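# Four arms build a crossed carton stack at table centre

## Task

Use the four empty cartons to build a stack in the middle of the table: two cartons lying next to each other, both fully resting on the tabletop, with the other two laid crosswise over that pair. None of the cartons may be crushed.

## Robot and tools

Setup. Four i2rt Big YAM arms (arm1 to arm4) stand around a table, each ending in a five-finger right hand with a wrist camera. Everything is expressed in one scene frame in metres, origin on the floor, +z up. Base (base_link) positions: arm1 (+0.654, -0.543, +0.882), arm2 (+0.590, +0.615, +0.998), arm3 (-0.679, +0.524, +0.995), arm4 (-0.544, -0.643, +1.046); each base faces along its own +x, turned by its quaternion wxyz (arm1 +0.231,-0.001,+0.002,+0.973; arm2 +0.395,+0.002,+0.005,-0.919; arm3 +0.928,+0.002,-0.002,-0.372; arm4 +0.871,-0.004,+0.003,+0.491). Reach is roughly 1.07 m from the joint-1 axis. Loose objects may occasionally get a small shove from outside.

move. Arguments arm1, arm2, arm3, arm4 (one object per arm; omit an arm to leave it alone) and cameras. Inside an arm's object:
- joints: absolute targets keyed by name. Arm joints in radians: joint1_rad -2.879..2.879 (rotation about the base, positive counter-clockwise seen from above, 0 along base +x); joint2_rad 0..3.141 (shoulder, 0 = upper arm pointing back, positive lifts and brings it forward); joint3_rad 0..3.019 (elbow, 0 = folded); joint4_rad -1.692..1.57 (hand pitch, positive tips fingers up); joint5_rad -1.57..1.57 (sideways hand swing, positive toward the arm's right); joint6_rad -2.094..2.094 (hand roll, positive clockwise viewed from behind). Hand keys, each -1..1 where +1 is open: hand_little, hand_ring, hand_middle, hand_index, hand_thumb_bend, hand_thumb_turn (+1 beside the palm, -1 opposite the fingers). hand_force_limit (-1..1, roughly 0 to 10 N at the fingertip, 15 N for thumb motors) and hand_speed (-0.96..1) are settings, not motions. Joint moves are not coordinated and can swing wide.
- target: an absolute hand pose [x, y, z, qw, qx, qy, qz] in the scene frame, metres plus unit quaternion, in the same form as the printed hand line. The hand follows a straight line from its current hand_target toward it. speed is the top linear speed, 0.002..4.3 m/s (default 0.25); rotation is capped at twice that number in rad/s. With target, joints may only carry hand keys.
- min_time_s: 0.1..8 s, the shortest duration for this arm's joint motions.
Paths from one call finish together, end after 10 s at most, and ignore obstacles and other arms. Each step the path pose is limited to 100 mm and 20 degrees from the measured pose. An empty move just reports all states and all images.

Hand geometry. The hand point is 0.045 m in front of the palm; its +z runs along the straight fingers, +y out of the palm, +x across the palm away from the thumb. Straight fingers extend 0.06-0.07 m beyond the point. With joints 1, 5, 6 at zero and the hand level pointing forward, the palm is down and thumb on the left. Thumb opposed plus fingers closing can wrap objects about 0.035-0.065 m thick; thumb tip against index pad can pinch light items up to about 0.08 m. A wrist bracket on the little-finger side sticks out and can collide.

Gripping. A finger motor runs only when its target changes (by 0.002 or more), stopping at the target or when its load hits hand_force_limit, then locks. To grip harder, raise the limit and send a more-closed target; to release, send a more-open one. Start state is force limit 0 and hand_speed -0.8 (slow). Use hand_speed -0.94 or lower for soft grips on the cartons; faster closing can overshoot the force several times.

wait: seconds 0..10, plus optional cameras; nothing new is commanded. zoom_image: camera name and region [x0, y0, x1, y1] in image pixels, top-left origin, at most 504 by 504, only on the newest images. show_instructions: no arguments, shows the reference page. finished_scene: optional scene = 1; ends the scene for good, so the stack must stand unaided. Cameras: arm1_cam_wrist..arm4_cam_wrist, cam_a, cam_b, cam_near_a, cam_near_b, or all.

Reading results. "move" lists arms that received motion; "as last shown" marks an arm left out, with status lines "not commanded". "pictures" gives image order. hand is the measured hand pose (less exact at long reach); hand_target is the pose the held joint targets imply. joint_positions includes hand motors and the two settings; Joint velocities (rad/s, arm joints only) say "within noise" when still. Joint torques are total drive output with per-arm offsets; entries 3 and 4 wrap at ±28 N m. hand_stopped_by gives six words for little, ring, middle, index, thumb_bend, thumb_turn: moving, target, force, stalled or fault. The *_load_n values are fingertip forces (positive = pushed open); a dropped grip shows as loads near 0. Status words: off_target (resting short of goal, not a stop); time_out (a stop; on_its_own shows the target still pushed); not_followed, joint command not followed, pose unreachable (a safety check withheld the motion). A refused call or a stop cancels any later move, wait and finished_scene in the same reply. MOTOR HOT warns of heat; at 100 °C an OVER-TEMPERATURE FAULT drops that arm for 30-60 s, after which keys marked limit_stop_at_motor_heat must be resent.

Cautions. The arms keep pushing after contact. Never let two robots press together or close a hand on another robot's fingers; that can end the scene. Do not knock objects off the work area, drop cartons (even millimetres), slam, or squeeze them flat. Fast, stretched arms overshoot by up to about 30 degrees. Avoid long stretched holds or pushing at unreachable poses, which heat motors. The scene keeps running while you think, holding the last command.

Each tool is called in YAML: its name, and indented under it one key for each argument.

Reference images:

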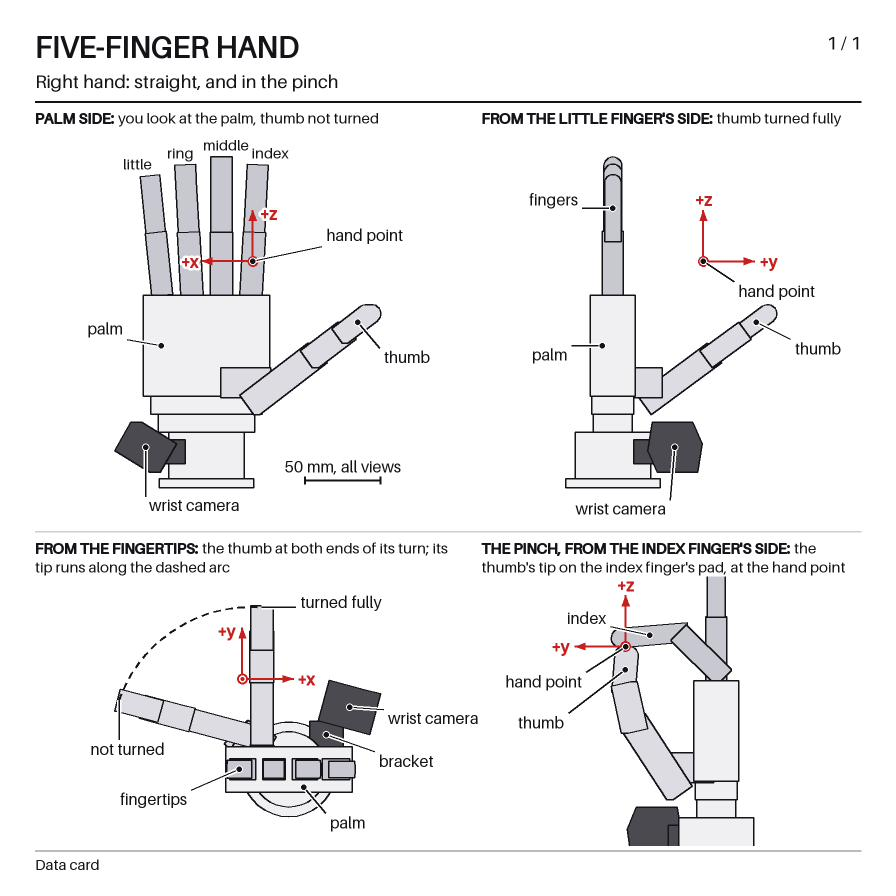

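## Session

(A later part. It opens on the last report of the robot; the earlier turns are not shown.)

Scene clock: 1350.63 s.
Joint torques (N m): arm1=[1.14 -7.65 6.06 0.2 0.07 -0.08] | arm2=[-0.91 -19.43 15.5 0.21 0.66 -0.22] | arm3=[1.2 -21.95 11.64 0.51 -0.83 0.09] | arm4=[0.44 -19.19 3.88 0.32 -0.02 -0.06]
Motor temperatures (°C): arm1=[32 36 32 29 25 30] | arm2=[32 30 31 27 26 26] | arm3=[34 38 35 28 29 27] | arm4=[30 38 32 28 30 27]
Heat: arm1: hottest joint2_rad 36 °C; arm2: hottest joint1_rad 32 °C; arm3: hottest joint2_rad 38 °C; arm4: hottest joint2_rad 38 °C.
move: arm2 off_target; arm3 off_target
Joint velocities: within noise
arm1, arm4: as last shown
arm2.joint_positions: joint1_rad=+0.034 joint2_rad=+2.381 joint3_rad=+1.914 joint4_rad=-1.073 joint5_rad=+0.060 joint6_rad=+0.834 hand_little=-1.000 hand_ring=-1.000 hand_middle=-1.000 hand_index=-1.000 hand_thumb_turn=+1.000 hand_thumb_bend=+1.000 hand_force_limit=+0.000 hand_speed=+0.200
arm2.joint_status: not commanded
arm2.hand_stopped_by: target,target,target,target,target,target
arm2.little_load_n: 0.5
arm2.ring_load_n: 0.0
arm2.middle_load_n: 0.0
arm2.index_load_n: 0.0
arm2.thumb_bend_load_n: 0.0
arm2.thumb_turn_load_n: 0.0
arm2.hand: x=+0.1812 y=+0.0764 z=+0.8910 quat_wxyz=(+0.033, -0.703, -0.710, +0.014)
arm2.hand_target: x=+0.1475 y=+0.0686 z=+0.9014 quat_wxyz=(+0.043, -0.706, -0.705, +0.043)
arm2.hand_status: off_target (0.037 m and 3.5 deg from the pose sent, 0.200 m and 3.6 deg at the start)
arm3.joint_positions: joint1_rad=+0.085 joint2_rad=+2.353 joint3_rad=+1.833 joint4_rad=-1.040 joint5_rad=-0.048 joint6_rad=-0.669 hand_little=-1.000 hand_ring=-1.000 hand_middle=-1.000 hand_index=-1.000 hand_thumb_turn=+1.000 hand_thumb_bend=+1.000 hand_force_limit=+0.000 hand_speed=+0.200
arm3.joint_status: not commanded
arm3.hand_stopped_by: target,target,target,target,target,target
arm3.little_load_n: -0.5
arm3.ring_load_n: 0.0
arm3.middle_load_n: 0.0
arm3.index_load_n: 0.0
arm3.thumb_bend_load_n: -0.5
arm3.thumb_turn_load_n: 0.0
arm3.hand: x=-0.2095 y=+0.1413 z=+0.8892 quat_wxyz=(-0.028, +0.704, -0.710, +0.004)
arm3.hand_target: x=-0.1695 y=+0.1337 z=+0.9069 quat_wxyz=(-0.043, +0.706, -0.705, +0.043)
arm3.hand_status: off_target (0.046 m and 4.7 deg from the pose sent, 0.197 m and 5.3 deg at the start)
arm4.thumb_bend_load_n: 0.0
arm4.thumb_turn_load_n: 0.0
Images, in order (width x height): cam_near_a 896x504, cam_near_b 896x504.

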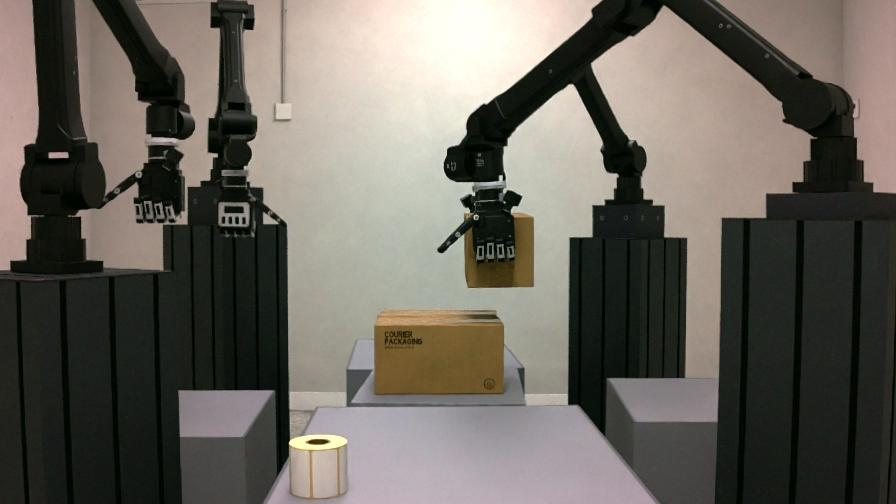

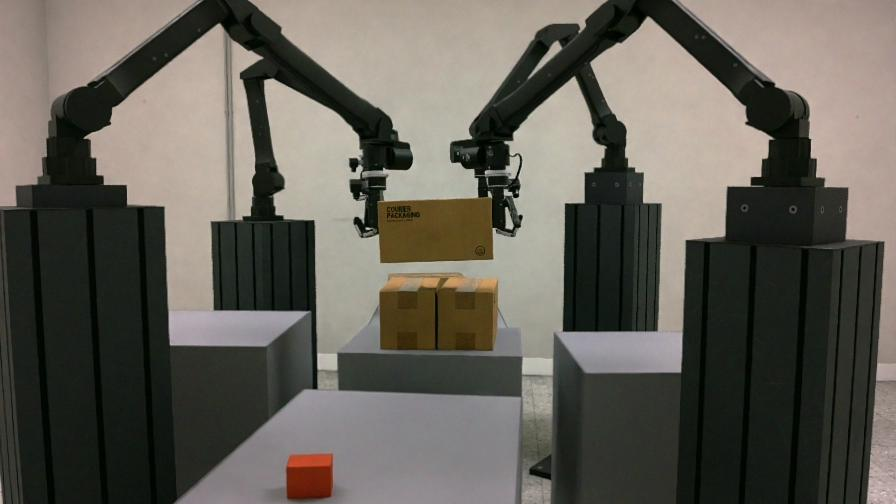

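move:
  arm3: {"target":[-0.1675,0.0844,0.863,-0.0424,0.7071,-0.7071,0.0424],"speed":0.07}
  arm2: {"target":[0.1465,0.0193,0.865,-0.0424,0.7071,0.7071,-0.0424],"speed":0.07}
  cameras: ["cam_near_a","cam_near_b"]

zoom_image:
  camera: "cam_near_b"
  region: [300, 160, 580, 360]

zoom_image:
  camera: "cam_near_a"
  region: [340, 200, 610, 400]

Scene clock: 1361.77 s.
Joint torques (N m): arm1=[1.08 -7.59 6.08 0.14 0.08 -0.08] | arm2=[-0.38 -20.54 15.58 0.08 0.76 -0.14] | arm3=[1.08 -23.12 11.56 0.42 -0.81 0.1] | arm4=[0.85 -19.37 4.03 0.35 -0.05 -0.03]
Motor temperatures (°C): arm1=[32 35 32 29 25 30] | arm2=[32 30 32 27 26 26] | arm3=[34 39 36 28 29 27] | arm4=[30 38 32 28 30 27]
Heat: arm1: hottest joint2_rad 35 °C; arm2: hottest joint1_rad 32 °C; arm3: hottest joint2_rad 39 °C; arm4: hottest joint2_rad 38 °C.
move: arm2 off_target; arm3 off_target
Joint velocities: within noise
arm1, arm4: as last shown
arm2.joint_positions: joint1_rad=+0.078 joint2_rad=+2.540 joint3_rad=+2.123 joint4_rad=-1.129 joint5_rad=+0.062 joint6_rad=+0.878 hand_little=-1.000 hand_ring=-1.000 hand_middle=-1.000 hand_index=-1.000 hand_thumb_turn=+1.000 hand_thumb_bend=+1.000 hand_force_limit=+0.000 hand_speed=+0.200
arm2.joint_status: not commanded
arm2.hand_stopped_by: target,target,target,target,target,target
arm2.little_load_n: 0.0
arm2.ring_load_n: 0.0
arm2.middle_load_n: 0.0
arm2.index_load_n: 0.0
arm2.thumb_bend_load_n: 0.0
arm2.thumb_turn_load_n: 0.0
arm2.hand: x=+0.1815 y=+0.0287 z=+0.8543 quat_wxyz=(+0.034, -0.703, -0.710, +0.012)
arm2.hand_target: x=+0.1476 y=+0.0213 z=+0.8663 quat_wxyz=(+0.043, -0.706, -0.705, +0.043)
arm2.hand_status: off_target (0.038 m and 3.7 deg from the pose sent, 0.072 m and 3.5 deg at the start)
arm3.joint_positions: joint1_rad=+0.034 joint2_rad=+2.495 joint3_rad=+1.993 joint4_rad=-1.058 joint5_rad=-0.053 joint6_rad=-0.723 hand_little=-1.000 hand_ring=-1.000 hand_middle=-1.000 hand_index=-1.000 hand_thumb_turn=+1.000 hand_thumb_bend=+1.000 hand_force_limit=+0.000 hand_speed=+0.200
arm3.joint_status: not commanded
arm3.hand_stopped_by: target,target,target,target,target,target
arm3.little_load_n: 0.0
arm3.ring_load_n: 0.0
arm3.middle_load_n: 0.0
arm3.index_load_n: 0.0
arm3.thumb_bend_load_n: 0.0
arm3.thumb_turn_load_n: 0.0
arm3.hand: x=-0.2069 y=+0.0948 z=+0.8481 quat_wxyz=(-0.030, +0.705, -0.709, +0.005)
arm3.hand_target: x=-0.1694 y=+0.0862 z=+0.8648 quat_wxyz=(-0.043, +0.706, -0.705, +0.043)
arm3.hand_status: off_target (0.043 m and 4.5 deg from the pose sent, 0.075 m and 4.7 deg at the start)
arm4.ring_load_n: -0.5
arm4.middle_load_n: 0.5
Images, in order (width x height): cam_near_a 896x504, cam_near_b 896x504.

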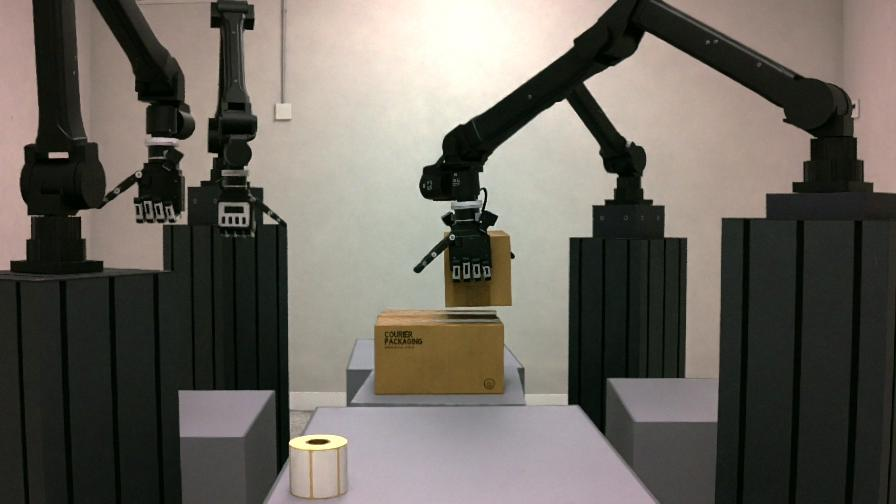

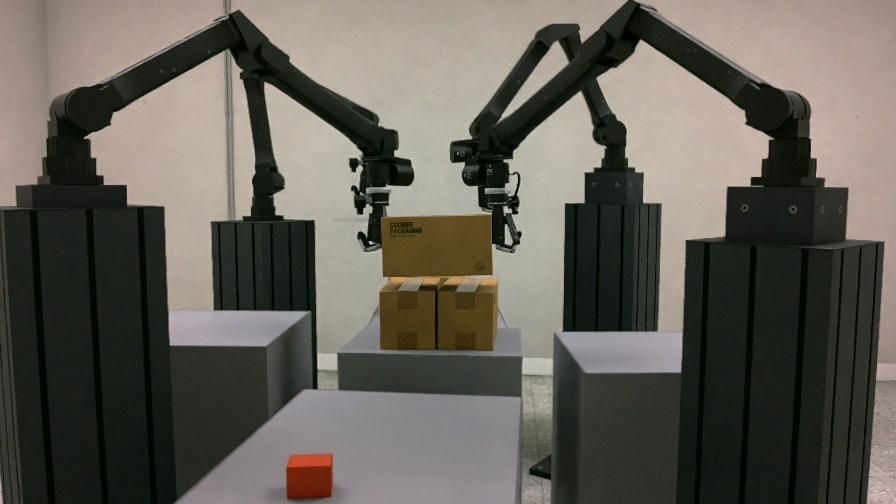

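Scaled by 1.800 from the camera's image (finer frame: 1280x720).

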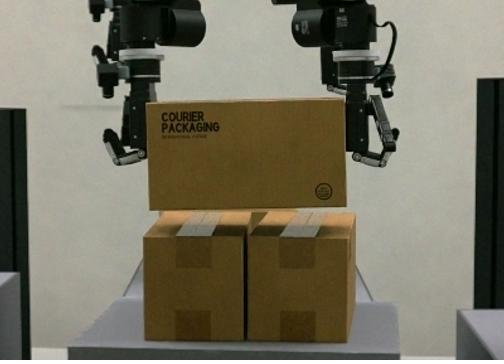

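Scaled by 1.867 from the camera's image (finer frame: 1280x720).

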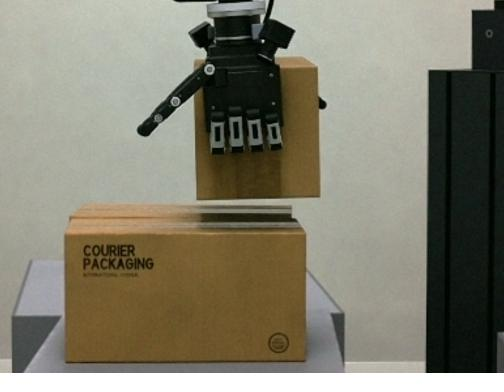

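move:
  arm3: {"target":[-0.1675,0.0780,0.832,-0.0424,0.7071,-0.7071,0.0424],"speed":0.05}
  arm2: {"target":[0.1465,0.0130,0.833,-0.0424,0.7071,0.7071,-0.0424],"speed":0.05}
  cameras: ["cam_near_a","cam_near_b"]

zoom_image:
  camera: "cam_near_b"
  region: [300, 160, 580, 360]

zoom_image:
  camera: "cam_near_a"
  region: [340, 200, 610, 400]

Scene clock: 1367.37 s.
Joint torques (N m): arm1=[0.97 -7.94 6.08 0.17 0.07 -0.1] | arm2=[-0.44 -20.54 15.05 0.64 0.54 -0.14] | arm3=[0.79 -23.36 10.99 1.4 -0.62 0.07] | arm4=[0.38 -19.43 3.95 0.36 -0.03 -0.02]
Motor temperatures (°C): arm1=[32 35 32 29 25 30] | arm2=[32 30 33 27 26 26] | arm3=[34 39 37 28 29 27] | arm4=[30 38 32 28 30 27]
Heat: arm1: hottest joint2_rad 35 °C; arm2: hottest joint3_rad 33 °C; arm3: hottest joint2_rad 39 °C; arm4: hottest joint2_rad 38 °C.
move: arm2 off_target; arm3 off_target
Joint velocities: within noise
arm1.joint_positions: joint1_rad=+0.400 joint2_rad=+1.426 joint3_rad=+0.950 joint4_rad=-1.094 joint5_rad=+0.003 joint6_rad=-0.052 hand_little=-1.000 hand_ring=-1.000 hand_middle=-1.000 hand_index=-1.000 hand_thumb_turn=+1.000 hand_thumb_bend=+1.000 hand_force_limit=+0.000 hand_speed=+0.200
arm1.joint_status: not commanded
arm1.hand_stopped_by: target,target,target,target,target,target
arm1.little_load_n: 0.0
arm1.ring_load_n: 0.0
arm1.middle_load_n: 0.0
arm1.index_load_n: 0.0
arm1.thumb_bend_load_n: 0.0
arm1.thumb_turn_load_n: 0.0
arm1.hand: x=+0.3404 y=-0.5489 z=+0.9530 quat_wxyz=(+0.000, +0.712, +0.702, +0.000)
arm1.hand_target: x=+0.3402 y=-0.5501 z=+0.9500 quat_wxyz=(+0.000, +0.707, +0.707, +0.000)
arm1.hand_status: not commanded
arm2.joint_positions: joint1_rad=+0.080 joint2_rad=+2.602 joint3_rad=+2.164 joint4_rad=-1.124 joint5_rad=+0.069 joint6_rad=+0.883 hand_little=-1.000 hand_ring=-1.000 hand_middle=-1.000 hand_index=-1.000 hand_thumb_turn=+1.000 hand_thumb_bend=+1.000 hand_force_limit=+0.000 hand_speed=+0.200
arm2.joint_status: not commanded
arm2.hand_stopped_by: target,target,target,target,target,target
arm2.little_load_n: 0.0
arm2.ring_load_n: 0.0
arm2.middle_load_n: 0.0
arm2.index_load_n: 0.0
arm2.thumb_bend_load_n: 0.0
arm2.thumb_turn_load_n: 0.0
arm2.hand: x=+0.1804 y=+0.0280 z=+0.8244 quat_wxyz=(+0.038, -0.704, -0.709, +0.004)
arm2.hand_target: x=+0.1475 y=+0.0150 z=+0.8350 quat_wxyz=(+0.043, -0.706, -0.705, +0.043)
arm2.hand_status: off_target (0.038 m and 4.4 deg from the pose sent, 0.044 m and 3.7 deg at the start)
arm3.joint_positions: joint1_rad=+0.032 joint2_rad=+2.553 joint3_rad=+2.026 joint4_rad=-1.052 joint5_rad=-0.059 joint6_rad=-0.727 hand_little=-1.000 hand_ring=-1.000 hand_middle=-1.000 hand_index=-1.000 hand_thumb_turn=+1.000 hand_thumb_bend=+1.000 hand_force_limit=+0.000 hand_speed=+0.200
arm3.joint_status: not commanded
arm3.hand_stopped_by: target,target,target,target,target,target
arm3.little_load_n: 0.0
arm3.ring_load_n: 0.0
arm3.middle_load_n: 0.0
arm3.index_load_n: 0.0
arm3.thumb_bend_load_n: 0.0
arm3.thumb_turn_load_n: 0.0
arm3.hand: x=-0.2075 y=+0.0944 z=+0.8212 quat_wxyz=(-0.032, +0.705, -0.708, -0.004)
arm3.hand_target: x=-0.1692 y=+0.0800 z=+0.8346 quat_wxyz=(-0.043, +0.706, -0.705, +0.043)
arm3.hand_status: off_target (0.045 m and 5.5 deg from the pose sent, 0.046 m and 4.5 deg at the start)
arm4: as last shown
arm4.ring_load_n: 0.0
arm4.middle_load_n: 0.0
Images, in order (width x height): cam_near_a 896x504, cam_near_b 896x504.

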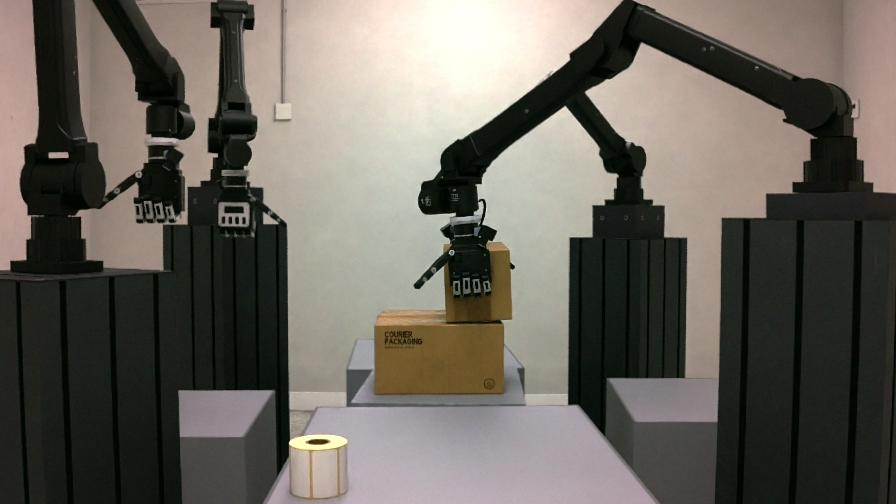

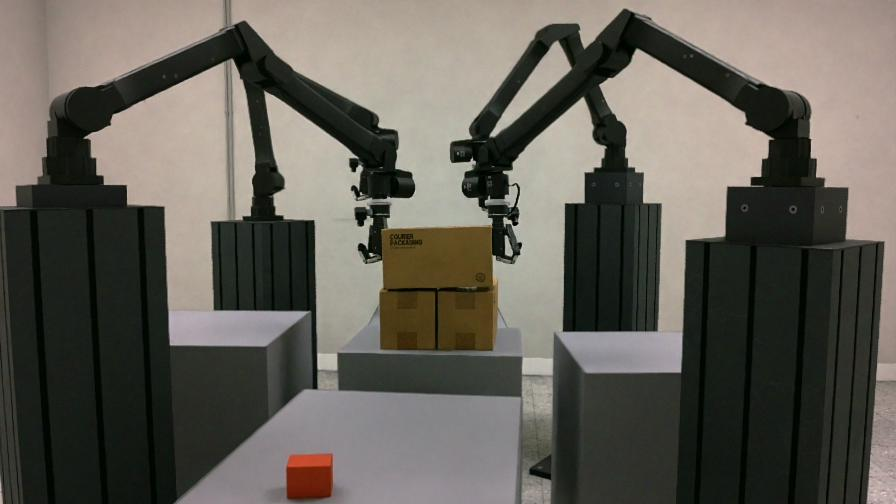

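Scaled by 1.800 from the camera's image (finer frame: 1280x720).

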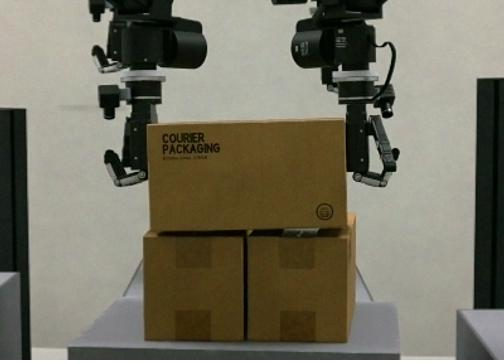

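Scaled by 1.867 from the camera's image (finer frame: 1280x720).

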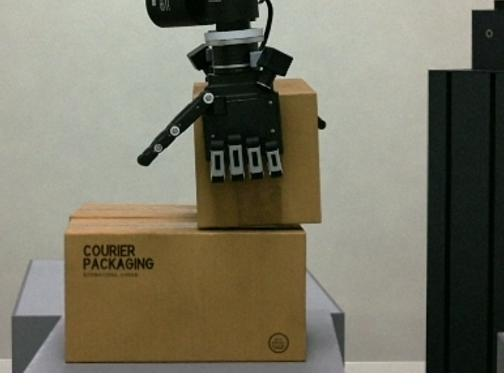

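move:
  arm3: {"target":[-0.1675,0.0790,0.812,-0.0424,0.7071,-0.7071,0.0424],"speed":0.04}
  arm2: {"target":[0.1465,0.0140,0.812,-0.0424,0.7071,0.7071,-0.0424],"speed":0.04}
  cameras: ["cam_near_a","cam_near_b"]

zoom_image:
  camera: "cam_near_b"
  region: [300, 160, 580, 360]

zoom_image:
  camera: "cam_near_a"
  region: [340, 200, 610, 400]

Scene clock: 1374.57 s.
Joint torques (N m): arm1=[0.79 -7.82 6.11 0.18 0.07 -0.09] | arm2=[-0.38 -20.31 14.75 1.13 0.53 -0.16] | arm3=[1.26 -22.36 10.88 1.63 -0.58 0.14] | arm4=[0.91 -19.49 3.9 0.38 -0.03 -0.03]
Motor temperatures (°C): arm1=[32 35 32 29 25 30] | arm2=[32 30 34 27 27 26] | arm3=[34 39 38 28 29 27] | arm4=[30 38 32 28 30 27]
Heat: arm1: hottest joint2_rad 35 °C; arm2: hottest joint3_rad 34 °C; arm3: hottest joint2_rad 39 °C; arm4: hottest joint2_rad 38 °C.
move: arm2 off_target; arm3 off_target
Joint velocities: within noise
arm1: as last shown
arm1.middle_load_n: 0.5
arm2.joint_positions: joint1_rad=+0.081 joint2_rad=+2.617 joint3_rad=+2.169 joint4_rad=-1.107 joint5_rad=+0.069 joint6_rad=+0.884 hand_little=-1.000 hand_ring=-1.000 hand_middle=-1.000 hand_index=-1.000 hand_thumb_turn=+1.000 hand_thumb_bend=+1.000 hand_force_limit=+0.000 hand_speed=+0.200
arm2.joint_status: not commanded
arm2.hand_stopped_by: target,target,target,target,target,target
arm2.little_load_n: 0.0
arm2.ring_load_n: -0.5
arm2.middle_load_n: 0.0
arm2.index_load_n: 0.0
arm2.thumb_bend_load_n: -0.5
arm2.thumb_turn_load_n: 0.0
arm2.hand: x=+0.1799 y=+0.0256 z=+0.8154 quat_wxyz=(+0.038, -0.704, -0.710, +0.008)
arm2.hand_target: x=+0.1476 y=+0.0161 z=+0.8138 quat_wxyz=(+0.043, -0.706, -0.705, +0.043)
arm2.hand_status: off_target (0.035 m and 4.0 deg from the pose sent, 0.039 m and 4.5 deg at the start)
arm3.joint_positions: joint1_rad=+0.027 joint2_rad=+2.570 joint3_rad=+2.029 joint4_rad=-1.030 joint5_rad=-0.060 joint6_rad=-0.732 hand_little=-1.000 hand_ring=-1.000 hand_middle=-1.000 hand_index=-1.000 hand_thumb_turn=+1.000 hand_thumb_bend=+1.000 hand_force_limit=+0.000 hand_speed=+0.200
arm3.joint_status: not commanded
arm3.hand_stopped_by: target,target,target,target,target,target
arm3.little_load_n: 0.0
arm3.ring_load_n: 0.0
arm3.middle_load_n: 0.0
arm3.index_load_n: 0.0
arm3.thumb_bend_load_n: 0.0
arm3.thumb_turn_load_n: 0.0
arm3.hand: x=-0.2081 y=+0.0908 z=+0.8098 quat_wxyz=(-0.033, +0.705, -0.708, +0.000)
arm3.hand_target: x=-0.1692 y=+0.0809 z=+0.8145 quat_wxyz=(-0.043, +0.706, -0.705, +0.042)
arm3.hand_status: off_target (0.042 m and 5.0 deg from the pose sent, 0.044 m and 5.5 deg at the start)
arm4.joint_positions: joint1_rad=-0.684 joint2_rad=+2.008 joint3_rad=+1.112 joint4_rad=-0.681 joint5_rad=-0.007 joint6_rad=+0.333 hand_little=-1.000 hand_ring=-1.000 hand_middle=-1.000 hand_index=-1.000 hand_thumb_turn=+1.000 hand_thumb_bend=+1.000 hand_force_limit=+0.000 hand_speed=+0.200
arm4.joint_status: not commanded
arm4.hand_stopped_by: target,target,target,target,target,target
arm4.little_load_n: 0.0
arm4.ring_load_n: 0.0
arm4.middle_load_n: 0.0
arm4.index_load_n: 0.0
arm4.thumb_bend_load_n: 0.0
arm4.thumb_turn_load_n: 0.0
arm4.hand: x=-0.1528 y=-0.4513 z=+0.9225 quat_wxyz=(+0.005, +0.711, -0.703, -0.002)
arm4.hand_target: x=-0.1500 y=-0.4499 z=+0.9300 quat_wxyz=(+0.000, +0.707, -0.707, +0.000)
arm4.hand_status: not commanded
Images, in order (width x height): cam_near_a 896x504, cam_near_b 896x504.

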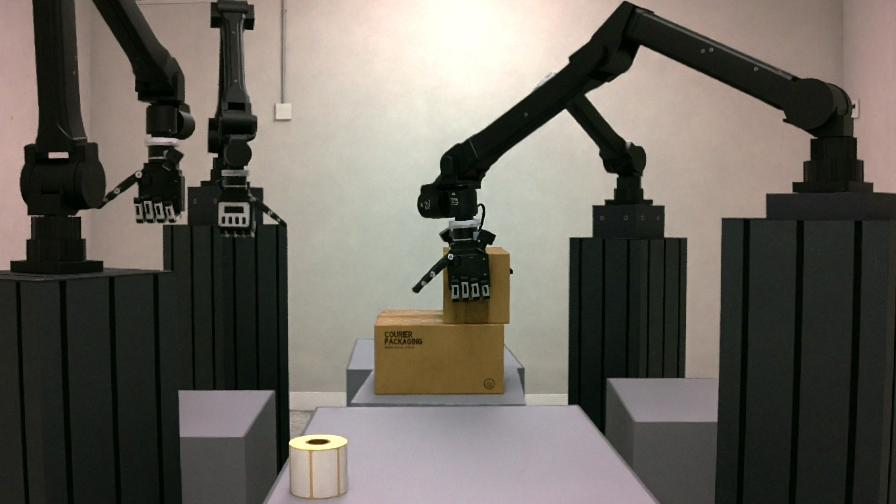

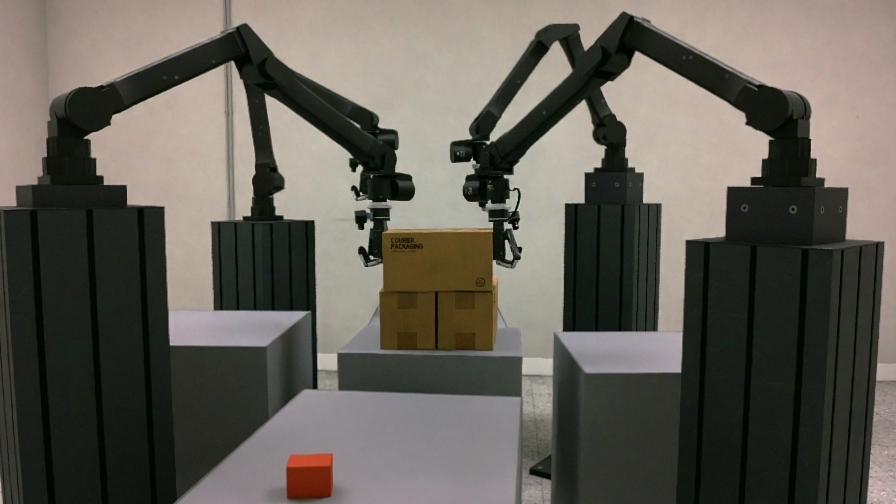

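Scaled by 1.800 from the camera's image (finer frame: 1280x720).

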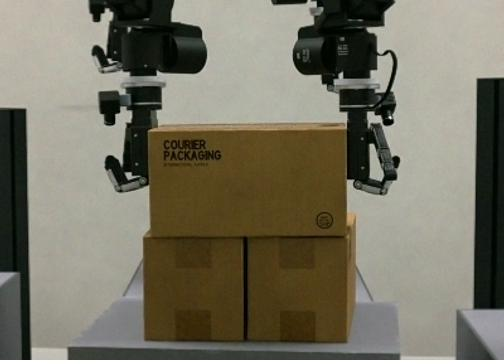

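Scaled by 1.867 from the camera's image (finer frame: 1280x720).

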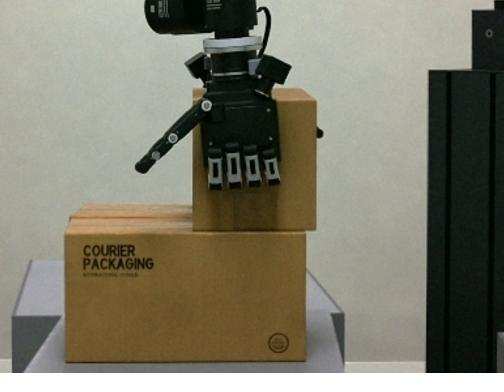

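move:
  arm3: {"target":[-0.192,0.0840,0.810,-0.0141,0.7071,-0.7071,0.0141],"speed":0.03}
  arm2: {"target":[0.169,0.0190,0.812,-0.0141,0.7071,0.7071,-0.0141],"speed":0.03}

move:
  arm3: {"target":[-0.268,0.090,0.810,0,0.7071,-0.7071,0],"speed":0.08}
  arm2: {"target":[0.245,0.025,0.812,0,0.7071,0.7071,0],"speed":0.08}
  cameras: ["cam_near_a","cam_near_b"]

zoom_image:
  camera: "cam_near_b"
  region: [300, 160, 580, 360]

zoom_image:
  camera: "cam_near_a"
  region: [340, 200, 610, 400]

Scene clock: 1381.50 s.
Joint torques (N m): arm1=[0.91 -7.65 6.17 0.14 0.08 -0.07] | arm2=[-0.91 -20.42 13.23 -0.14 -0.19 -0.13] | arm3=[0.91 -22.36 9.54 -0.01 0.19 0] | arm4=[1.08 -19.14 3.89 0.34 -0.01 -0.04]
Motor temperatures (°C): arm1=[32 35 32 29 25 30] | arm2=[32 31 35 27 27 26] | arm3=[34 39 39 28 29 27] | arm4=[30 38 32 28 30 27]
Heat: arm1: hottest joint2_rad 35 °C; arm2: hottest joint3_rad 35 °C; arm3: hottest joint2_rad 39 °C; arm4: hottest joint2_rad 38 °C.
move: arm2 off_target; arm3 off_target
Joint velocities: within noise
arm1, arm4: as last shown
arm1.middle_load_n: 0.0
arm1.thumb_bend_load_n: -0.5
arm2.joint_positions: joint1_rad=+0.078 joint2_rad=+2.617 joint3_rad=+2.169 joint4_rad=-1.105 joint5_rad=+0.026 joint6_rad=+0.882 hand_little=-1.000 hand_ring=-1.000 hand_middle=-1.000 hand_index=-1.000 hand_thumb_turn=+1.000 hand_thumb_bend=+1.000 hand_force_limit=+0.000 hand_speed=+0.200
arm2.joint_status: not commanded
arm2.hand_stopped_by: target,target,target,target,target,target
arm2.little_load_n: 0.0
arm2.ring_load_n: 0.0
arm2.middle_load_n: 0.0
arm2.index_load_n: 0.0
arm2.thumb_bend_load_n: 0.0
arm2.thumb_turn_load_n: 0.0
arm2.hand: x=+0.1839 y=+0.0215 z=+0.8177 quat_wxyz=(+0.016, -0.705, -0.709, +0.006)
arm2.hand_target: x=+0.1693 y=+0.0197 z=+0.8123 quat_wxyz=(+0.014, -0.707, -0.707, +0.015)
arm2.hand_status: off_target (0.016 m and 1.0 deg from the pose sent, 0.013 m and 2.8 deg at the start)
arm3.joint_positions: joint1_rad=+0.029 joint2_rad=+2.570 joint3_rad=+2.029 joint4_rad=-1.030 joint5_rad=-0.024 joint6_rad=-0.726 hand_little=-1.000 hand_ring=-1.000 hand_middle=-1.000 hand_index=-1.000 hand_thumb_turn=+1.000 hand_thumb_bend=+1.000 hand_force_limit=+0.000 hand_speed=+0.200
arm3.joint_status: not commanded
arm3.hand_stopped_by: target,target,target,target,target,target
arm3.little_load_n: 0.0
arm3.ring_load_n: 0.0
arm3.middle_load_n: 0.0
arm3.index_load_n: 0.0
arm3.thumb_bend_load_n: 0.0
arm3.thumb_turn_load_n: 0.0
arm3.hand: x=-0.2117 y=+0.0869 z=+0.8101 quat_wxyz=(-0.015, +0.704, -0.710, +0.001)
arm3.hand_target: x=-0.1925 y=+0.0847 z=+0.8104 quat_wxyz=(-0.014, +0.707, -0.707, +0.015)
arm3.hand_status: off_target (0.020 m and 1.6 deg from the pose sent, 0.017 m and 2.7 deg at the start)
pictures: none

Scene clock: 1383.17 s.
Joint torques (N m): arm1=[1.14 -7.82 6.16 0.17 0.08 -0.08] | arm2=[2.37 -21.89 7.8 0.28 -0.23 0.04] | arm3=[-1.08 -23.36 5 0.49 0.22 -0.17] | arm4=[0.91 -19.6 3.99 0.28 -0.03 -0.04]
Motor temperatures (°C): arm1=[32 35 32 29 25 30] | arm2=[32 31 35 27 27 26] | arm3=[34 39 38 28 29 27] | arm4=[30 38 32 28 30 27]
Heat: arm1: hottest joint2_rad 35 °C; arm2: hottest joint3_rad 35 °C; arm3: hottest joint2_rad 39 °C; arm4: hottest joint2_rad 38 °C.
move: arm2 done; arm3 done
Joint velocities: within noise
arm1, arm4: as last shown
arm1.thumb_bend_load_n: 0.0
arm2.joint_positions: joint1_rad=+0.127 joint2_rad=+2.531 joint3_rad=+1.953 joint4_rad=-0.999 joint5_rad=-0.005 joint6_rad=+0.936 hand_little=-1.000 hand_ring=-1.000 hand_middle=-1.000 hand_index=-1.000 hand_thumb_turn=+1.000 hand_thumb_bend=+1.000 hand_force_limit=+0.000 hand_speed=+0.200
arm2.joint_status: not commanded
arm2.hand_stopped_by: target,target,target,target,target,target
arm2.little_load_n: 0.0
arm2.ring_load_n: 0.0
arm2.middle_load_n: 0.0
arm2.index_load_n: -0.5
arm2.thumb_bend_load_n: 0.0
arm2.thumb_turn_load_n: 0.5
arm2.hand: x=+0.2430 y=+0.0302 z=+0.8076 quat_wxyz=(+0.002, -0.706, -0.708, -0.007)
arm2.hand_target: x=+0.2450 y=+0.0252 z=+0.8120 quat_wxyz=(+0.000, -0.707, -0.707, +0.000)
arm2.hand_status: done (0.007 m and 0.9 deg from the pose sent, 0.062 m and 2.0 deg at the start)
arm3.joint_positions: joint1_rad=-0.007 joint2_rad=+2.474 joint3_rad=+1.818 joint4_rad=-0.929 joint5_rad=+0.003 joint6_rad=-0.770 hand_little=-1.000 hand_ring=-1.000 hand_middle=-1.000 hand_index=-1.000 hand_thumb_turn=+1.000 hand_thumb_bend=+1.000 hand_force_limit=+0.000 hand_speed=+0.200
arm3.joint_status: not commanded
arm3.hand_stopped_by: target,target,target,target,target,target
arm3.little_load_n: 0.0
arm3.ring_load_n: 0.0
arm3.middle_load_n: 0.0
arm3.index_load_n: 0.0
arm3.thumb_bend_load_n: 0.0
arm3.thumb_turn_load_n: 0.0
arm3.hand: x=-0.2647 y=+0.0947 z=+0.8080 quat_wxyz=(-0.001, +0.707, -0.707, -0.006)
arm3.hand_target: x=-0.2681 y=+0.0901 z=+0.8100 quat_wxyz=(+0.000, +0.707, -0.707, +0.000)
arm3.hand_status: done (0.006 m and 0.7 deg from the pose sent, 0.056 m and 1.8 deg at the start)
arm4.little_load_n: 0.5
Images, in order (width x height): cam_near_a 896x504, cam_near_b 896x504.

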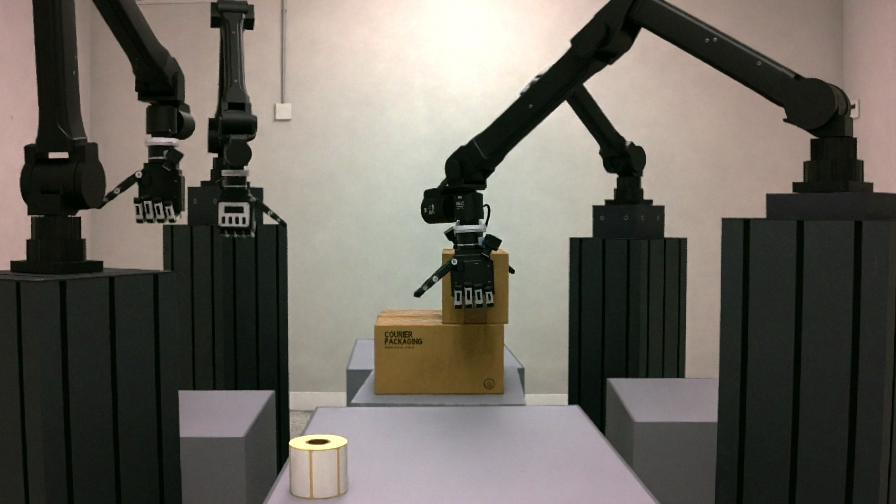

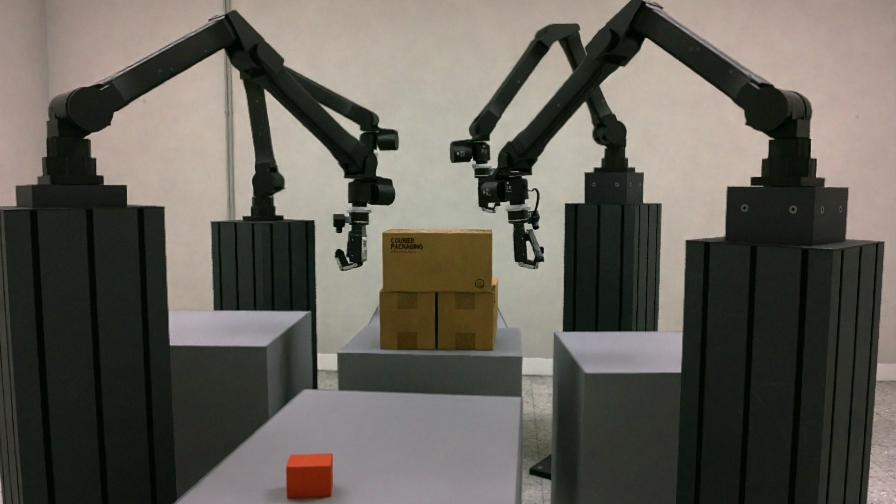

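Scaled by 1.800 from the camera's image (finer frame: 1280x720).

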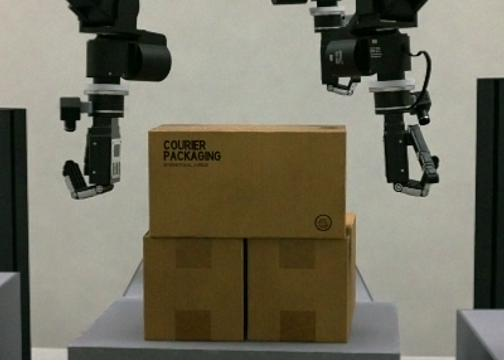

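Scaled by 1.867 from the camera's image (finer frame: 1280x720).

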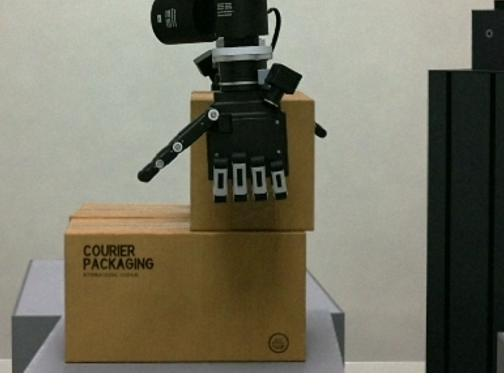

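move:
  arm2: {"target":[0.330,0.20,0.98,0,0.7071,0.7071,0],"speed":0.25}
  arm3: {"target":[-0.320,0.25,0.98,0,0.7071,-0.7071,0],"speed":0.25}
  arm4: {"target":[-0.178,-0.665,0.80,0,0.7771,-0.6293,0],"speed":0.25}
  arm1: {"target":[0.372,-0.609,0.80,0,0.6293,0.7771,0],"speed":0.25}
  cameras: ["cam_a","cam_b","cam_near_a","cam_near_b"]

zoom_image:
  camera: "cam_b"
  region: [400, 160, 560, 280]

zoom_image:
  camera: "cam_a"
  region: [250, 250, 410, 370]

zoom_image:
  camera: "cam_near_a"
  region: [100, 200, 300, 350]

Scene clock: 1412.63 s.
Joint torques (N m): arm1=[1.03 -8.64 4.07 0.14 0.08 -0.04] | arm2=[0.09 -14.92 7.75 -0.7 -0.21 -0.15] | arm3=[0.21 -16.03 5.37 -0.54 0.2 -0.02] | arm4=[0.67 -16.91 2.85 0.88 -0.04 -0.21]
Motor temperatures (°C): arm1=[32 35 32 29 25 30] | arm2=[32 31 32 27 26 26] | arm3=[34 41 36 27 29 27] | arm4=[30 38 32 28 30 27]
Heat: arm1: hottest joint2_rad 35 °C; arm2: hottest joint1_rad 32 °C; arm3: hottest joint2_rad 41 °C; arm4: hottest joint2_rad 38 °C.
move: arm1 done; arm2 done; arm3 off_target; arm4 done
Joint velocities: within noise
arm1.joint_positions: joint1_rad=+0.600 joint2_rad=+1.678 joint3_rad=+0.723 joint4_rad=-0.620 joint5_rad=+0.003 joint6_rad=-0.064 hand_little=-1.000 hand_ring=-1.000 hand_middle=-1.000 hand_index=-1.000 hand_thumb_turn=+1.000 hand_thumb_bend=+1.000 hand_force_limit=+0.000 hand_speed=+0.200
arm1.joint_status: not commanded
arm1.hand_stopped_by: target,target,target,target,target,target
arm1.little_load_n: 0.0
arm1.ring_load_n: 0.0
arm1.middle_load_n: 0.0
arm1.index_load_n: 0.0
arm1.thumb_bend_load_n: 0.0
arm1.thumb_turn_load_n: 0.0
arm1.hand: x=+0.3726 y=-0.6076 z=+0.8016 quat_wxyz=(+0.002, +0.634, +0.773, +0.002)
arm1.hand_target: x=+0.3720 y=-0.6090 z=+0.8000 quat_wxyz=(+0.000, +0.629, +0.777, +0.000)
arm1.hand_status: done (0.002 m and 0.7 deg from the pose sent, 0.167 m and 12.8 deg at the start)
arm2.joint_positions: joint1_rad=+0.075 joint2_rad=+1.842 joint3_rad=+1.222 joint4_rad=-0.927 joint5_rad=-0.006 joint6_rad=+0.883 hand_little=-1.000 hand_ring=-1.000 hand_middle=-1.000 hand_index=-1.000 hand_thumb_turn=+1.000 hand_thumb_bend=+1.000 hand_force_limit=+0.000 hand_speed=+0.200
arm2.joint_status: not commanded
arm2.hand_stopped_by: target,target,target,target,target,target
arm2.little_load_n: 0.0
arm2.ring_load_n: 0.0
arm2.middle_load_n: 0.0
arm2.index_load_n: 0.0
arm2.thumb_bend_load_n: 0.0
arm2.thumb_turn_load_n: 0.0
arm2.hand: x=+0.3305 y=+0.1921 z=+0.9812 quat_wxyz=(+0.000, -0.706, -0.708, +0.008)
arm2.hand_target: x=+0.3300 y=+0.1999 z=+0.9800 quat_wxyz=(+0.000, -0.707, -0.707, +0.000)
arm2.hand_status: done (0.008 m and 1.0 deg from the pose sent, 0.257 m and 0.9 deg at the start)
arm3.joint_positions: joint1_rad=+0.127 joint2_rad=+1.887 joint3_rad=+1.294 joint4_rad=-0.954 joint5_rad=+0.003 joint6_rad=-0.633 hand_little=-1.000 hand_ring=-1.000 hand_middle=-1.000 hand_index=-1.000 hand_thumb_turn=+1.000 hand_thumb_bend=+1.000 hand_force_limit=+0.000 hand_speed=+0.200
arm3.joint_status: not commanded
arm3.hand_stopped_by: target,target,target,target,target,target
arm3.little_load_n: 0.0
arm3.ring_load_n: 0.0
arm3.middle_load_n: 0.0
arm3.index_load_n: 0.0
arm3.thumb_bend_load_n: 0.0
arm3.thumb_turn_load_n: 0.0
arm3.hand: x=-0.3153 y=+0.2408 z=+0.9832 quat_wxyz=(-0.003, +0.706, -0.708, +0.013)
arm3.hand_target: x=-0.3201 y=+0.2498 z=+0.9801 quat_wxyz=(+0.000, +0.707, -0.707, +0.000)
arm3.hand_status: off_target (0.011 m and 1.6 deg from the pose sent, 0.238 m and 0.7 deg at the start)
arm4.joint_positions: joint1_rad=-1.117 joint2_rad=+2.239 joint3_rad=+0.985 joint4_rad=-0.335 joint5_rad=-0.008 joint6_rad=-0.289 hand_little=-1.000 hand_ring=-1.000 hand_middle=-1.000 hand_index=-1.000 hand_thumb_turn=+1.000 hand_thumb_bend=+1.000 hand_force_limit=+0.000 hand_speed=+0.200
arm4.joint_status: not commanded
arm4.hand_stopped_by: target,target,target,target,target,target
arm4.little_load_n: 0.0
arm4.ring_load_n: 0.0
arm4.middle_load_n: 0.0
arm4.index_load_n: 0.0
arm4.thumb_bend_load_n: 0.0
arm4.thumb_turn_load_n: 0.0
arm4.hand: x=-0.1872 y=-0.6641 z=+0.8014 quat_wxyz=(+0.006, +0.774, -0.633, -0.007)
arm4.hand_target: x=-0.1780 y=-0.6650 z=+0.8002 quat_wxyz=(+0.000, +0.777, -0.629, +0.000)
arm4.hand_status: done (0.009 m and 1.2 deg from the pose sent, 0.247 m and 11.4 deg at the start)
Images, in order (width x height): cam_a 896x504, cam_b 896x504, cam_near_a 896x504, cam_near_b 896x504.

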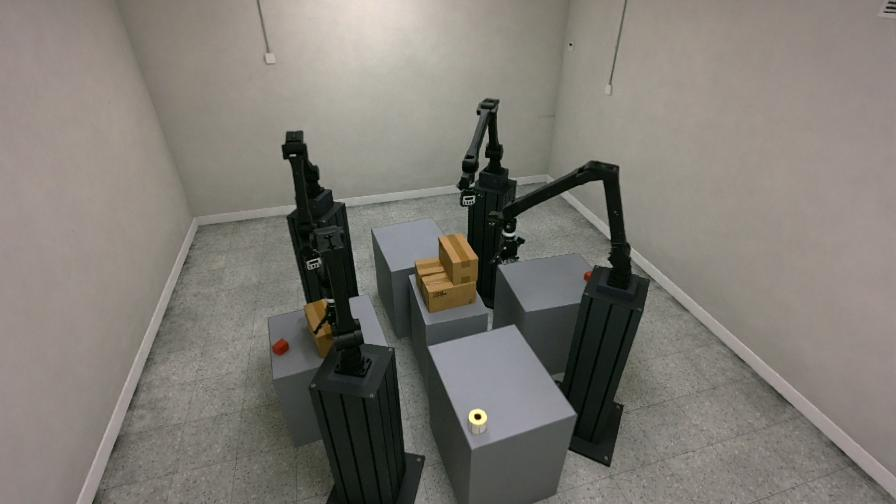

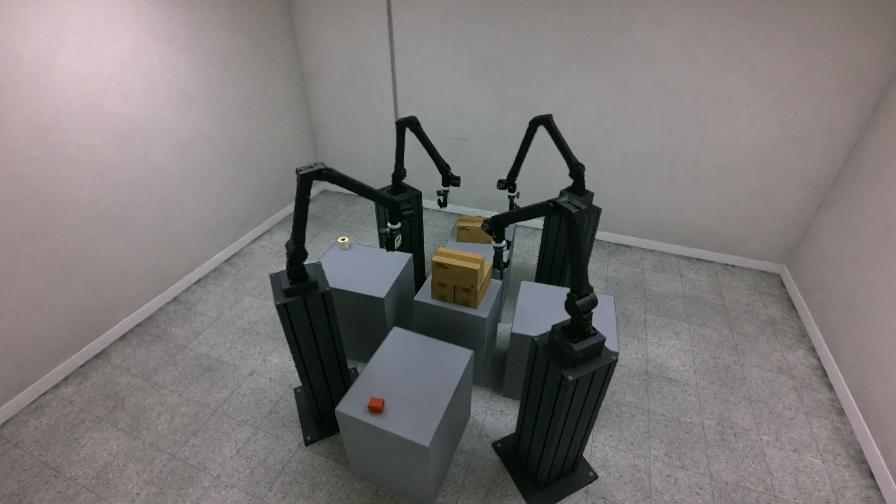

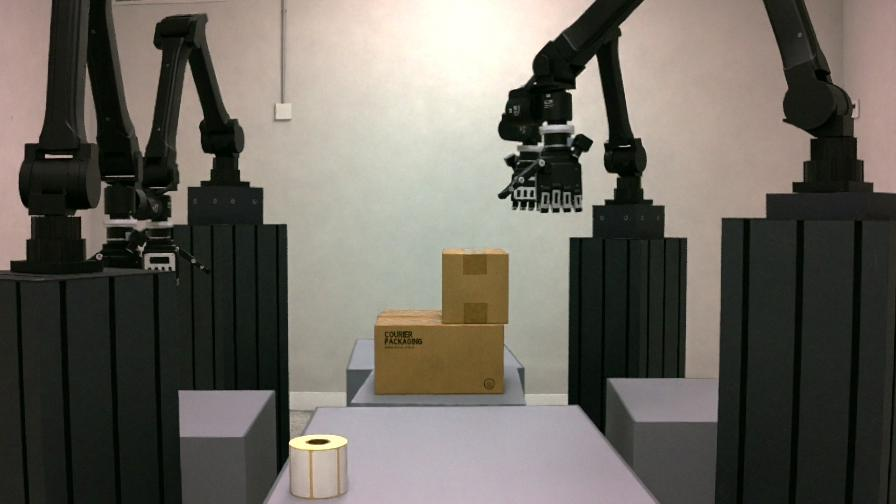

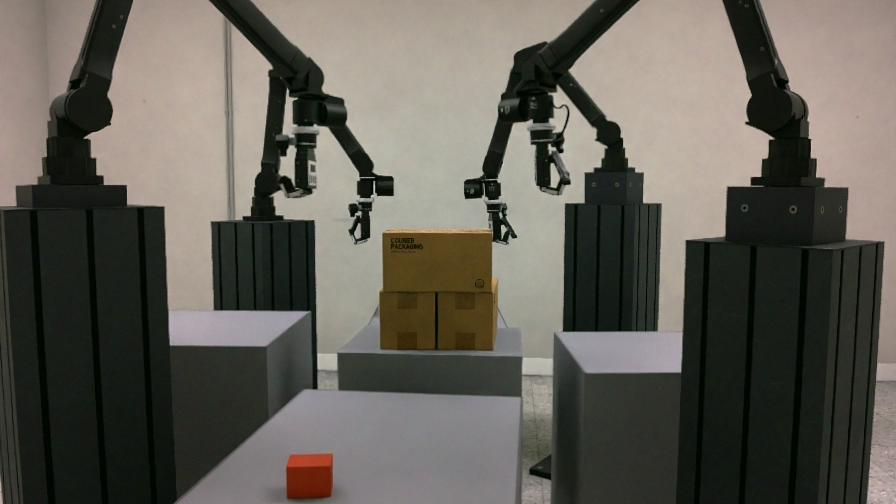

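Scaled by 3.150 from the camera's image (finer frame: 1280x720).

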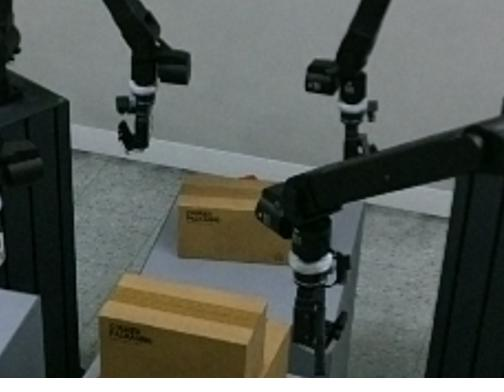

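Scaled by 3.150 from the camera's image (finer frame: 1280x720).

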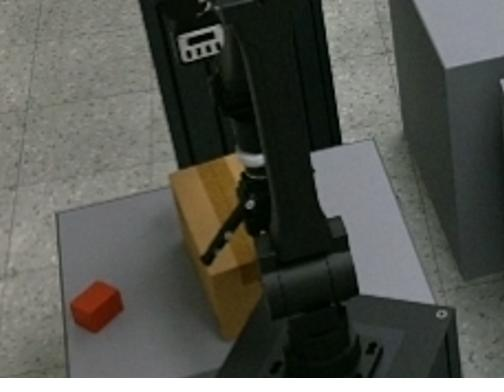

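Scaled by 2.520 from the camera's image (finer frame: 1280x720).

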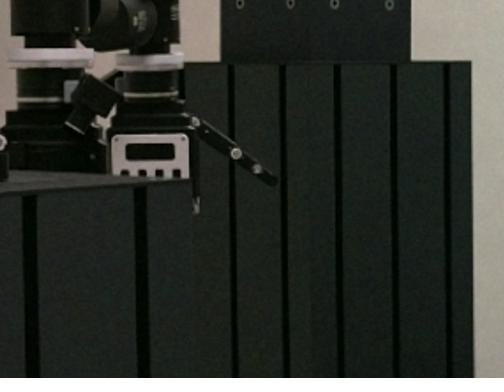

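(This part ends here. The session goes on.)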